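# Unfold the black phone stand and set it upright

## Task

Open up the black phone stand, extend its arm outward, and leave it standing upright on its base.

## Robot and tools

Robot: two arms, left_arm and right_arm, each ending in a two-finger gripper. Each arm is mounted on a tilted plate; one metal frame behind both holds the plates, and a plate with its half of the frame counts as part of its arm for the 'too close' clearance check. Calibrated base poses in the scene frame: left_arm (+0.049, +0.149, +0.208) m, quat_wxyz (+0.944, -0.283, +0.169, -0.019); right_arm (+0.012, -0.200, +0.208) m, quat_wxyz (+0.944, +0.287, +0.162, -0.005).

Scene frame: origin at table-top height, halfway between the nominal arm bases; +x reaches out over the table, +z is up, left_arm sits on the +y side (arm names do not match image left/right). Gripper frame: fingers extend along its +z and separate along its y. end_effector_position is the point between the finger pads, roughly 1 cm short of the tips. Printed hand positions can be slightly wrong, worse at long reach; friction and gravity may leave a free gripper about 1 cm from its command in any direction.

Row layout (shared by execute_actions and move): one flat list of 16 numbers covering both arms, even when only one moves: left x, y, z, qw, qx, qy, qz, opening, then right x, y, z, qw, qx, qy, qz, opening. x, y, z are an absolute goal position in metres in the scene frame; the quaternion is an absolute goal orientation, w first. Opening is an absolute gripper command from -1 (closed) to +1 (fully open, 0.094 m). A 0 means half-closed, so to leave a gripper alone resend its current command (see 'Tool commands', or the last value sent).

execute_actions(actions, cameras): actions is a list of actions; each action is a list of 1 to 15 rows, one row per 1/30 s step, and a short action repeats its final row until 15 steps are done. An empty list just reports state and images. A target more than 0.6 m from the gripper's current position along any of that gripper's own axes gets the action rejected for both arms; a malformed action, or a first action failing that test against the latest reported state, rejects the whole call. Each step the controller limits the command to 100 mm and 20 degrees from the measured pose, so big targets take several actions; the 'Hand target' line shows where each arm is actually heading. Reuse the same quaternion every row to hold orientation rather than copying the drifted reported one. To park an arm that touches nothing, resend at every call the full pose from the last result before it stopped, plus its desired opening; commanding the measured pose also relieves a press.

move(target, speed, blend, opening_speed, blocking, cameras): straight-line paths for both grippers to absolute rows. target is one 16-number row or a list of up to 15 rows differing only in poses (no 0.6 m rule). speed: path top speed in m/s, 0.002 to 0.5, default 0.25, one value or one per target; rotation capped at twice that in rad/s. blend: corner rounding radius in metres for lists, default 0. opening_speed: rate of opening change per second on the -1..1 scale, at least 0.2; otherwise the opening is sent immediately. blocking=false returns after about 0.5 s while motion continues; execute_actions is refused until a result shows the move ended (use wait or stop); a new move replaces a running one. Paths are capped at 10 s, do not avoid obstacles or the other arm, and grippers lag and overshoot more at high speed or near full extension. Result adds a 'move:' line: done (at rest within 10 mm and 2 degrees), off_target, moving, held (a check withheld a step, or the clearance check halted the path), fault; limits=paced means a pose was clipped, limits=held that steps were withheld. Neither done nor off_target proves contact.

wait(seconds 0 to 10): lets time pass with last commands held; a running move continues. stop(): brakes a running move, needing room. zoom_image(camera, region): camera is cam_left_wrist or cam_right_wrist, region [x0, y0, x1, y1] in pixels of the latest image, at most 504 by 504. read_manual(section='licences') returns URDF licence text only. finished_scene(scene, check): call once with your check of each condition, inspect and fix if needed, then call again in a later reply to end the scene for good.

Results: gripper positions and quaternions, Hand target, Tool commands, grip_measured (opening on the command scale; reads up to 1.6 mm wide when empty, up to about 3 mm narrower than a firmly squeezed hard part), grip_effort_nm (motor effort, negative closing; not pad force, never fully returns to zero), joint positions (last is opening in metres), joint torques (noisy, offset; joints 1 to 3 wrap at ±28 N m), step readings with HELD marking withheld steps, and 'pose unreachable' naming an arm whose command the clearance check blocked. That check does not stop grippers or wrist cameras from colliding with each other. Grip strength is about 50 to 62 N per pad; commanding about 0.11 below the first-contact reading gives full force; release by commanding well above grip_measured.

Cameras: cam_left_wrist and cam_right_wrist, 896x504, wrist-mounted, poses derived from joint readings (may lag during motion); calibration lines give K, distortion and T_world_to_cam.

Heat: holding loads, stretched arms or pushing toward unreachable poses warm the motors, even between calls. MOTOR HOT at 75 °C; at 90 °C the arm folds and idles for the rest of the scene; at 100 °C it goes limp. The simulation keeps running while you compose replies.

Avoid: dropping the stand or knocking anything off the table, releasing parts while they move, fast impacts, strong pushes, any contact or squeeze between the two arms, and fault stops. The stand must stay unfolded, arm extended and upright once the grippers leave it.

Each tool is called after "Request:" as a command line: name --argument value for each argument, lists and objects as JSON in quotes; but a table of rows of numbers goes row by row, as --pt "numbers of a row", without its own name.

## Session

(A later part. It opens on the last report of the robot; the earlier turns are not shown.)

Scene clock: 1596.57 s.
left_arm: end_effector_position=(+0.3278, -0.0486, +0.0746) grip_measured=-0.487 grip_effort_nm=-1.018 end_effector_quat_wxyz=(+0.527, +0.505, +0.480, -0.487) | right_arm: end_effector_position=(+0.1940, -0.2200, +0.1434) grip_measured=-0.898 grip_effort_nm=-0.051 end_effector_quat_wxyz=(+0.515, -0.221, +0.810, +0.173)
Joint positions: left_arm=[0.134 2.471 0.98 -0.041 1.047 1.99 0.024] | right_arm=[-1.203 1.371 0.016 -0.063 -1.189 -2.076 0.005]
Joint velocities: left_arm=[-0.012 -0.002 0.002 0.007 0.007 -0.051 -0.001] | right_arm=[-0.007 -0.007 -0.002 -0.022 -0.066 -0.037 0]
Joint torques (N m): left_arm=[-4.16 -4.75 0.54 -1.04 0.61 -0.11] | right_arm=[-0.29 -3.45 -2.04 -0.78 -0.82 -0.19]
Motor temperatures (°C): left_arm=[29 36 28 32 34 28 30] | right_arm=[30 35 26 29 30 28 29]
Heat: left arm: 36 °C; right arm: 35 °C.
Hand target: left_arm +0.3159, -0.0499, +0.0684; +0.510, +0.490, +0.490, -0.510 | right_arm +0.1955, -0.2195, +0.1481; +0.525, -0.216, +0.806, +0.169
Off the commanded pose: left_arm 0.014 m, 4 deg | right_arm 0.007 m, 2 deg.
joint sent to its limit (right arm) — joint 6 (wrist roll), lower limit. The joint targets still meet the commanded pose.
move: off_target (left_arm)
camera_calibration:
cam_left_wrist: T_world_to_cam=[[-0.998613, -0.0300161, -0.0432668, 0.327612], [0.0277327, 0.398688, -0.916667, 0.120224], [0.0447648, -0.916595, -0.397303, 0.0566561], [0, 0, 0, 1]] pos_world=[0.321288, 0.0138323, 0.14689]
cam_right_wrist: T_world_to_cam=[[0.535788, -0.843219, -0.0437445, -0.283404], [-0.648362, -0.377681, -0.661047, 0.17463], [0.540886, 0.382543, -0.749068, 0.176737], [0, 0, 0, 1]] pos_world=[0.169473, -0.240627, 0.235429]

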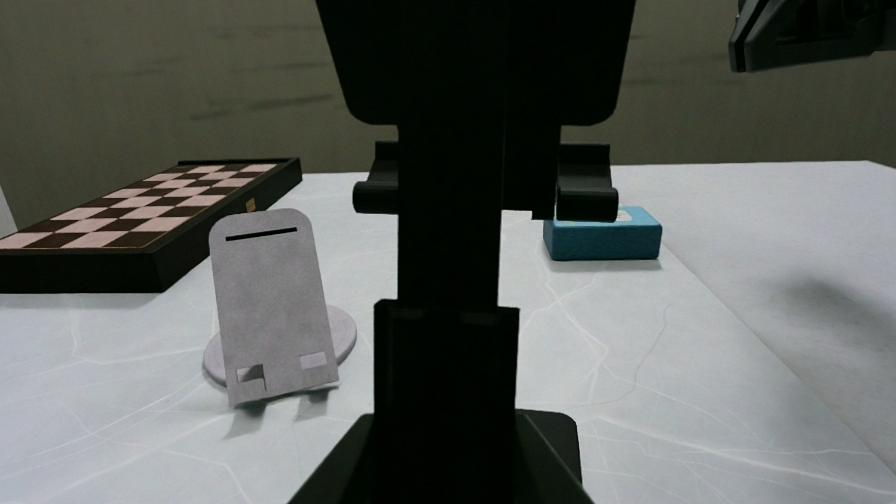

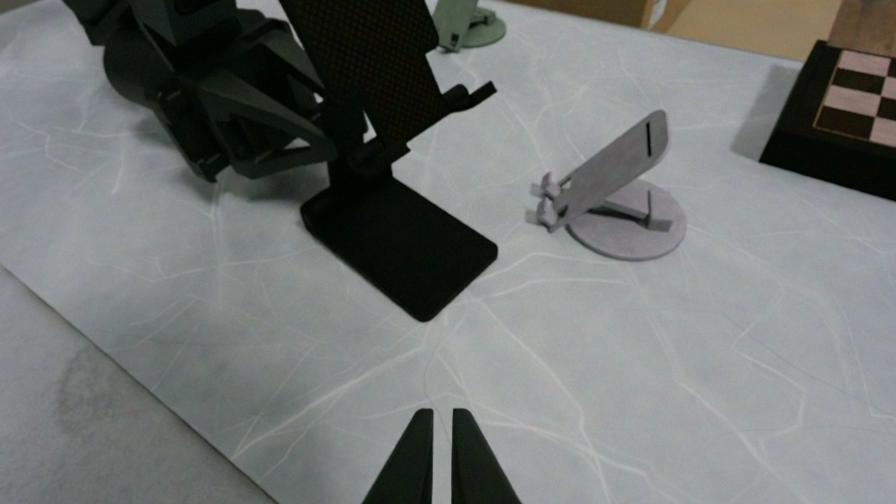

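Request:
move --target '[0.318,-0.054,0.074,0.51,0.49,0.49,-0.51,-0.2,0.197,-0.22,0.15,0.528,-0.213,0.804,0.172,-0.9]' --speed 0.06 --opening_speed 0.4

Request:
zoom_image --camera "cam_right_wrist" --region '[200, 0, 550, 350]'

Scene clock: 1600.77 s.
left_arm: end_effector_position=(+0.3285, -0.0490, +0.0741) grip_measured=-0.201 grip_effort_nm=0.085 end_effector_quat_wxyz=(+0.519, +0.497, +0.489, -0.493) | right_arm: end_effector_position=(+0.1948, -0.2203, +0.1444) grip_measured=-0.898 grip_effort_nm=-0.056 end_effector_quat_wxyz=(+0.518, -0.220, +0.809, +0.173)
Joint positions: left_arm=[0.133 2.471 0.977 -0.025 1.046 1.948 0.038] | right_arm=[-1.203 1.371 0.016 -0.063 -1.196 -2.077 0.005]
Joint velocities: left_arm=[-0.007 -0.017 -0.012 0.051 -0.022 -0.037 -0.001] | right_arm=[-0.002 -0.007 -0.022 -0.022 -0.037 -0.037 0]
Joint torques (N m): left_arm=[-5.98 -5.74 -0.8 -0.78 0.63 -0.11] | right_arm=[0.39 -3.99 -1.91 -0.82 -0.88 -0.05]
Motor temperatures (°C): left_arm=[30 36 28 32 33 28 30] | right_arm=[30 34 26 29 30 28 28]
Heat: left arm: 36 °C; right arm: 34 °C.
Hand target: left_arm +0.3180, -0.0538, +0.0741; +0.510, +0.490, +0.490, -0.510 | right_arm +0.1970, -0.2198, +0.1497; +0.528, -0.213, +0.804, +0.172
Off the commanded pose: left_arm 0.012 m, 2 deg | right_arm 0.006 m, 1 deg.
move: off_target (left_arm)
camera_calibration:
cam_left_wrist: T_world_to_cam=[[-0.999371, -0.033345, -0.0120682, 0.326107], [-0.0023085, 0.40077, -0.916176, 0.129853], [0.0353864, -0.915571, -0.400595, 0.0594092], [0, 0, 0, 1]] pos_world=[0.324099, 0.0132263, 0.146702]
cam_right_wrist: T_world_to_cam=[[0.533193, -0.844973, -0.0415483, -0.284271], [-0.645218, -0.374398, -0.665973, 0.17653], [0.547174, 0.3819, -0.744818, 0.175246], [0, 0, 0, 1]] pos_world=[0.169582, -0.241035, 0.23628]

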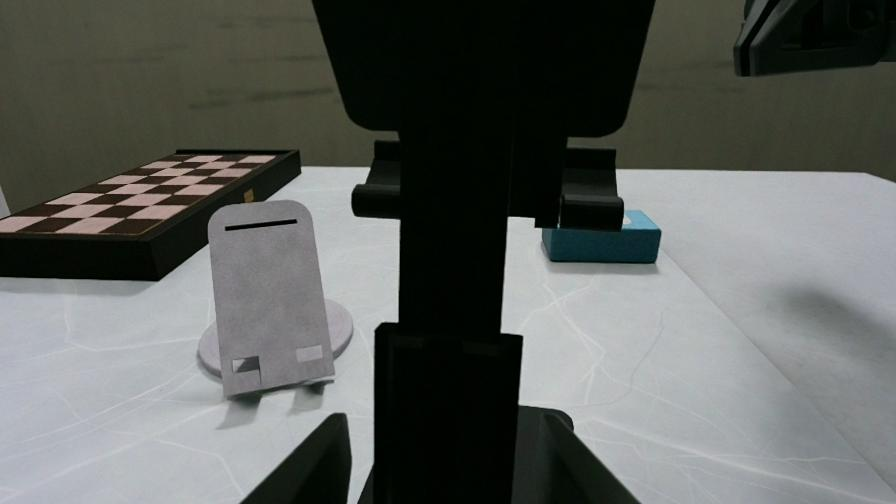

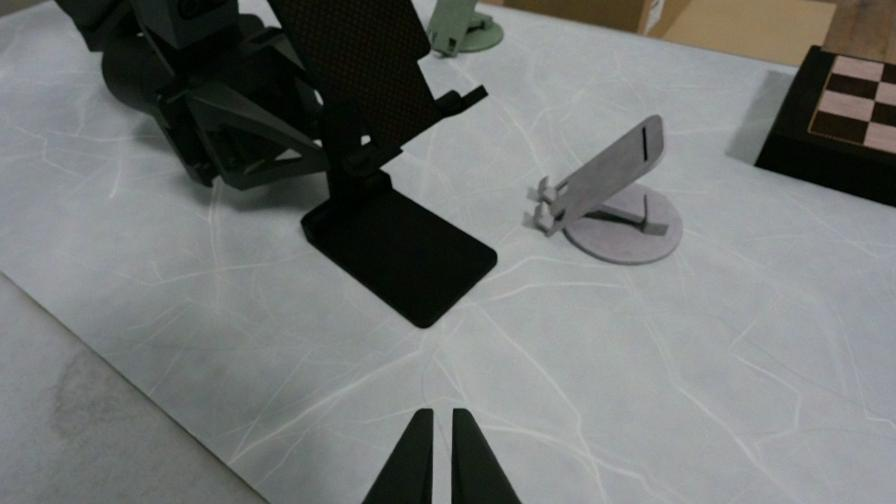

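Scaled by 1.440.

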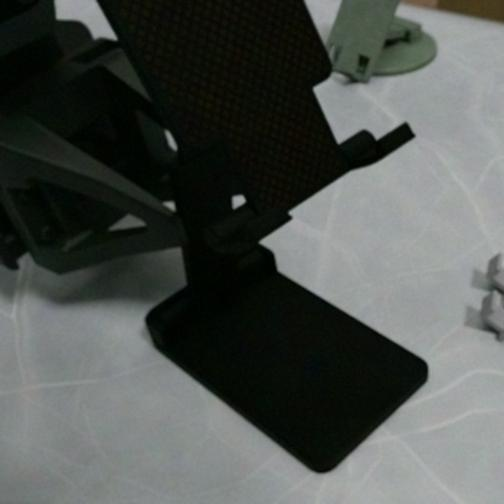

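Request:
move --target '[0.318,0.03,0.078,0.51,0.49,0.49,-0.51,-0.0,0.197,-0.22,0.15,0.528,-0.213,0.804,0.172,-0.9]' --speed 0.06 --opening_speed 0.4 --cameras '[]'

Request:
move --target '[0.31,0.09,0.09,0.5,0.5,0.5,-0.5,0.0,0.197,-0.22,0.15,0.528,-0.213,0.804,0.172,-0.9]' --speed 0.15

Request:
zoom_image --camera "cam_right_wrist" --region '[200, 0, 550, 350]'

Scene clock: 1605.70 s.
left_arm: end_effector_position=(+0.3193, +0.0261, +0.0758) grip_measured=-0.001 grip_effort_nm=0.081 end_effector_quat_wxyz=(+0.485, +0.481, +0.547, -0.484) | right_arm: end_effector_position=(+0.1948, -0.2203, +0.1445) grip_measured=-0.898 grip_effort_nm=-0.061 end_effector_quat_wxyz=(+0.518, -0.219, +0.809, +0.172)
Joint positions: left_arm=[0.334 2.285 0.908 -0.313 0.982 2.1 0.047] | right_arm=[-1.203 1.371 0.016 -0.063 -1.197 -2.077 0.005]
Joint velocities: left_arm=[-0.017 0.012 -0.002 0.037 0.007 -0.051 0] | right_arm=[-0.007 0.002 0.007 0.022 0.007 0.007 0.001]
Joint torques (N m): left_arm=[-3.28 -8.36 -1.06 -1.39 0.52 0.05] | right_arm=[0.27 -3.9 -1.91 -0.85 -0.85 -0.02]
Motor temperatures (°C): left_arm=[30 37 28 32 33 28 29] | right_arm=[30 34 26 29 30 28 28]
Heat: left arm: 37 °C; right arm: 34 °C.
Hand target: left_arm +0.3176, +0.0300, +0.0777; +0.484, +0.477, +0.550, -0.486 | right_arm +0.1971, -0.2198, +0.1497; +0.528, -0.213, +0.804, +0.172
Off the commanded pose: left_arm 0.005 m, 8 deg | right_arm 0.006 m, 1 deg.
joint sent to its limit (left arm) — joint 6 (wrist roll), upper limit. The joint targets are off in orientation, not in position.
move: off_target (left_arm)
No camera images: "cameras" was empty.

Scene clock: 1607.13 s.
left_arm: end_effector_position=(+0.3076, +0.0884, +0.0883) grip_measured=-0.001 grip_effort_nm=0.081 end_effector_quat_wxyz=(+0.433, +0.471, +0.613, -0.464) | right_arm: end_effector_position=(+0.1949, -0.2203, +0.1445) grip_measured=-0.898 grip_effort_nm=-0.051 end_effector_quat_wxyz=(+0.518, -0.219, +0.809, +0.172)
Joint positions: left_arm=[0.484 2.048 0.823 -0.486 0.873 2.1 0.047] | right_arm=[-1.203 1.371 0.016 -0.063 -1.197 -2.077 0.005]
Joint velocities: left_arm=[-0.007 0.002 -0.002 0.066 -0.007 0.051 0] | right_arm=[0.002 -0.012 -0.007 0.022 0.037 -0.022 -0.001]
Joint torques (N m): left_arm=[-3.14 -8.36 0.58 -1.43 0.45 0.08] | right_arm=[0.23 -3.75 -1.88 -0.8 -0.79 0.01]
Motor temperatures (°C): left_arm=[30 37 28 32 33 28 29] | right_arm=[30 34 26 29 30 28 28]
Heat: left arm: 37 °C; right arm: 34 °C.
Hand target: left_arm +0.3105, +0.0906, +0.0901; +0.437, +0.474, +0.612, -0.459 | right_arm +0.1971, -0.2198, +0.1497; +0.528, -0.213, +0.804, +0.172
Off the commanded pose: left_arm 0.003 m, 16 deg | right_arm 0.006 m, 1 deg.
joint sent to its limit (left arm) — joint 6 (wrist roll), upper limit. The joint targets are off in orientation, not in position.
move: off_target (left_arm)
camera_calibration:
cam_left_wrist: T_world_to_cam=[[-0.973093, -0.14572, 0.17848, 0.294977], [-0.230038, 0.570334, -0.788544, 0.131507], [0.0131128, -0.808384, -0.58851, 0.205572], [0, 0, 0, 1]] pos_world=[0.314596, 0.134162, 0.172032]
cam_right_wrist: T_world_to_cam=[[0.532905, -0.845162, -0.0413994, -0.284345], [-0.644939, -0.374011, -0.666461, 0.176739], [0.547784, 0.38186, -0.74439, 0.175105], [0, 0, 0, 1]] pos_world=[0.169595, -0.241081, 0.236364]

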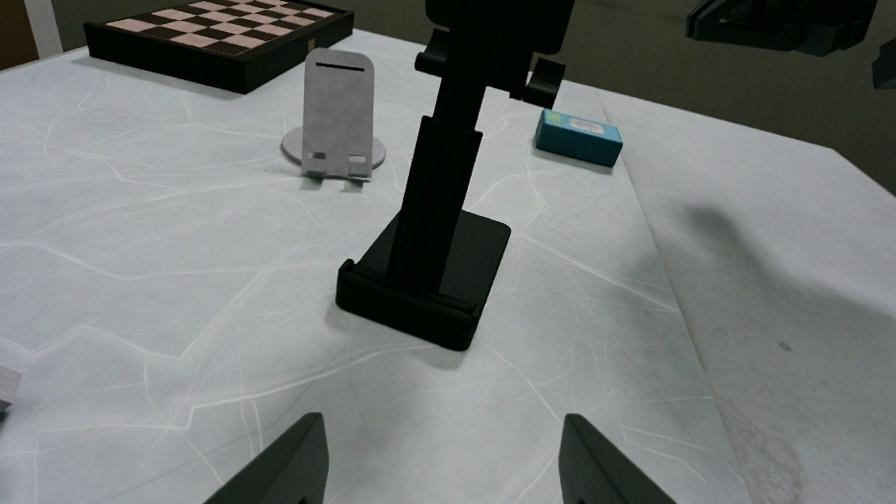

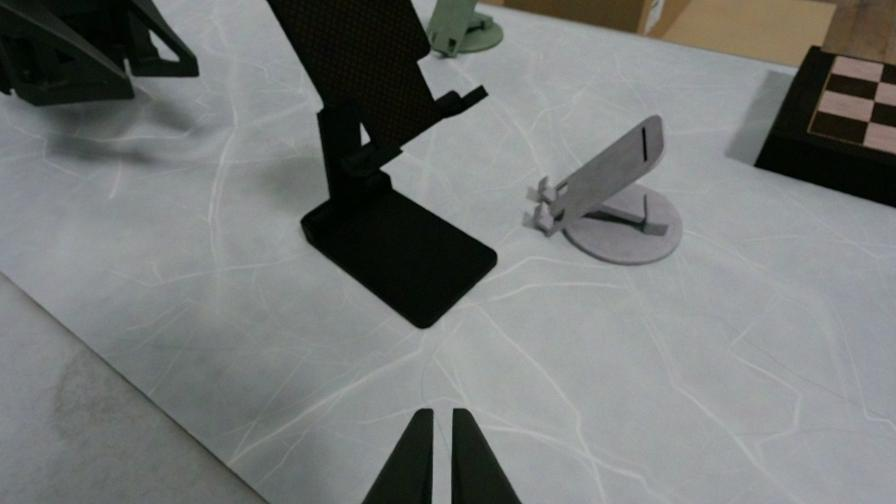

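Scaled by 1.440.

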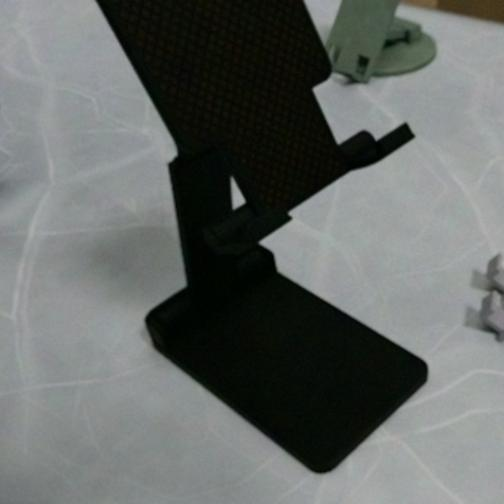

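Request:
zoom_image --camera "cam_left_wrist" --region '[300, 0, 650, 370]'

Scaled by 1.362.

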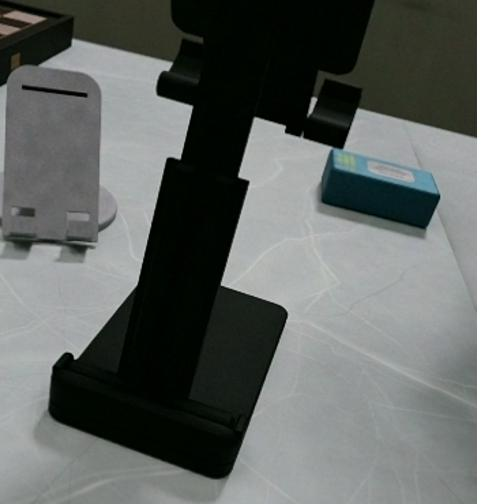

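Request:
move --target '[0.31,0.12,0.14,0.5,0.5,0.5,-0.5,0.0,0.197,-0.24,0.19,0.528,-0.213,0.804,0.172,-0.9]' --speed 0.15

Request:
zoom_image --camera "cam_left_wrist" --region '[200, 0, 700, 504]'

Scene clock: 1619.53 s.
left_arm: end_effector_position=(+0.3098, +0.1019, +0.1152) grip_measured=-0.001 grip_effort_nm=0.081 end_effector_quat_wxyz=(+0.431, +0.473, +0.614, -0.463) | right_arm: end_effector_position=(+0.1995, -0.2291, +0.1565) grip_measured=-0.898 grip_effort_nm=-0.061 end_effector_quat_wxyz=(+0.521, -0.230, +0.807, +0.154)
Joint positions: left_arm=[0.484 1.921 0.805 -0.593 0.866 2.1 0.047] | right_arm=[-1.209 1.155 0.027 -0.247 -1.203 -2.077 0.005]
Joint velocities: left_arm=[0.002 -0.012 -0.027 -0.022 0.022 -0.007 -0.001] | right_arm=[-0.002 0.007 -0.012 -0.051 0.051 -0.095 0.001]
Joint torques (N m): left_arm=[-2.1 -8.9 0.4 -1.43 0.42 0.04] | right_arm=[0.38 -0.96 -0.23 -0.58 -0.61 -0.05]
Motor temperatures (°C): left_arm=[30 38 28 32 33 28 29] | right_arm=[30 33 26 29 31 28 28]
Heat: left arm: 38 °C; right arm: 33 °C.
Hand target: left_arm +0.3105, +0.1059, +0.1171; +0.433, +0.473, +0.616, -0.457 | right_arm +0.1991, -0.2282, +0.1563; +0.521, -0.228, +0.808, +0.157
Off the commanded pose: left_arm 0.031 m, 16 deg | right_arm 0.035 m, 3 deg.
joint sent to its limit (left arm) — joint 6 (wrist roll), upper limit.
move: held (right_arm; a check stopped the path), off_target (left_arm; braked when a check withheld steps of right_arm); limits=held
pose unreachable (right arm): on one or more control steps of this call, first in action 0 (counted from 0), this arm could not follow its commanded pose, so it was not sent that pose on those steps. It may still have moved: this result reports where it is.
cause: moving toward the commanded pose would bring two parts of the arm too close to each other (its upper arm (the part past joint 2) and its wrist (the part past joint 5), with joints 3 (elbow) to 5 (wrist yaw) between them).
camera_calibration:
cam_left_wrist: T_world_to_cam=[[-0.97358, -0.142923, 0.178085, 0.294163], [-0.22814, 0.575745, -0.785156, 0.143978], [0.00968567, -0.805041, -0.59314, 0.233535], [0, 0, 0, 1]] pos_world=[0.316976, 0.147154, 0.199178]
cam_right_wrist: T_world_to_cam=[[0.530623, -0.847606, 0.00184042, -0.300614], [-0.634024, -0.398355, -0.662818, 0.176136], [0.562541, 0.35054, -0.748778, 0.175438], [0, 0, 0, 1]] pos_world=[0.172496, -0.246136, 0.248663]

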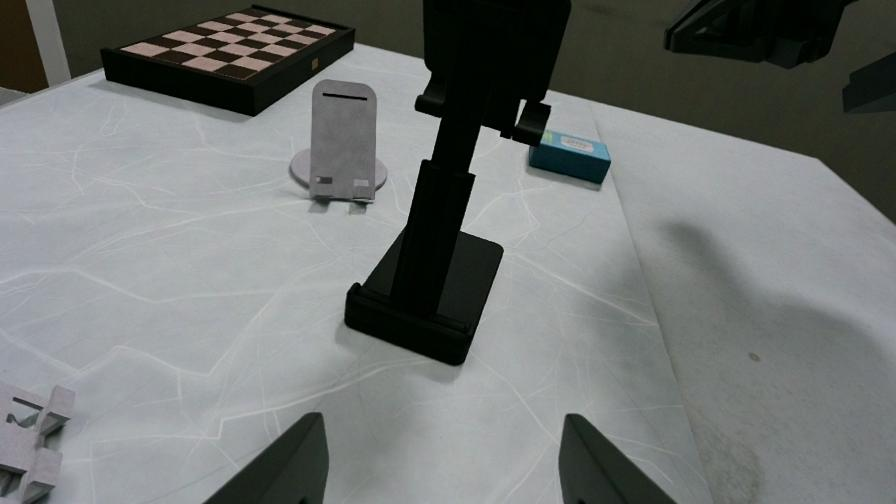

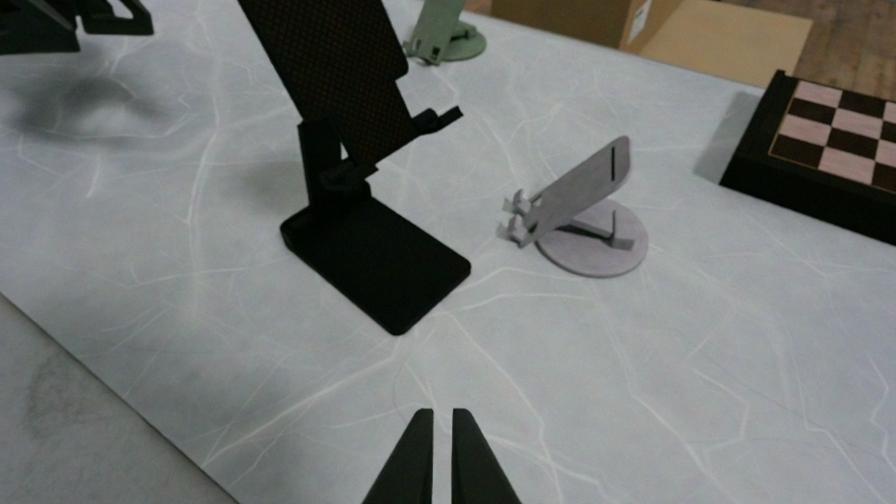

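Scaled by 1.000.

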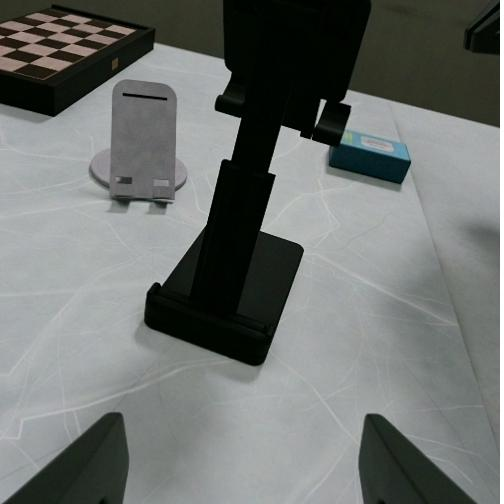

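Request:
zoom_image --camera "cam_right_wrist" --region '[220, 60, 520, 360]'

Scaled by 1.680.

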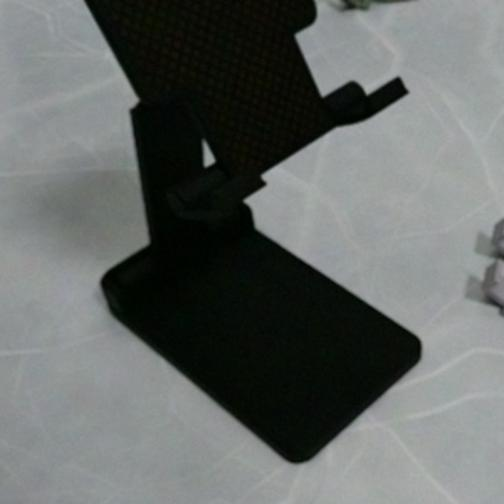

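Request:
finished_scene --scene 2 --check "Latest images from both wrist cameras: both grippers clear of the stand; base flat on table with no motion; column raised roughly upright (within ~9 deg of vertical), inner arm pulled well out (>=66 mm visible above sleeve), plate swung open with hooks in front, leaning back about 24 deg. It stands freely. Could be missed: exact hinge-angle thresholds and last mm of telescope are not measurable."

The scene is finished: the task was done.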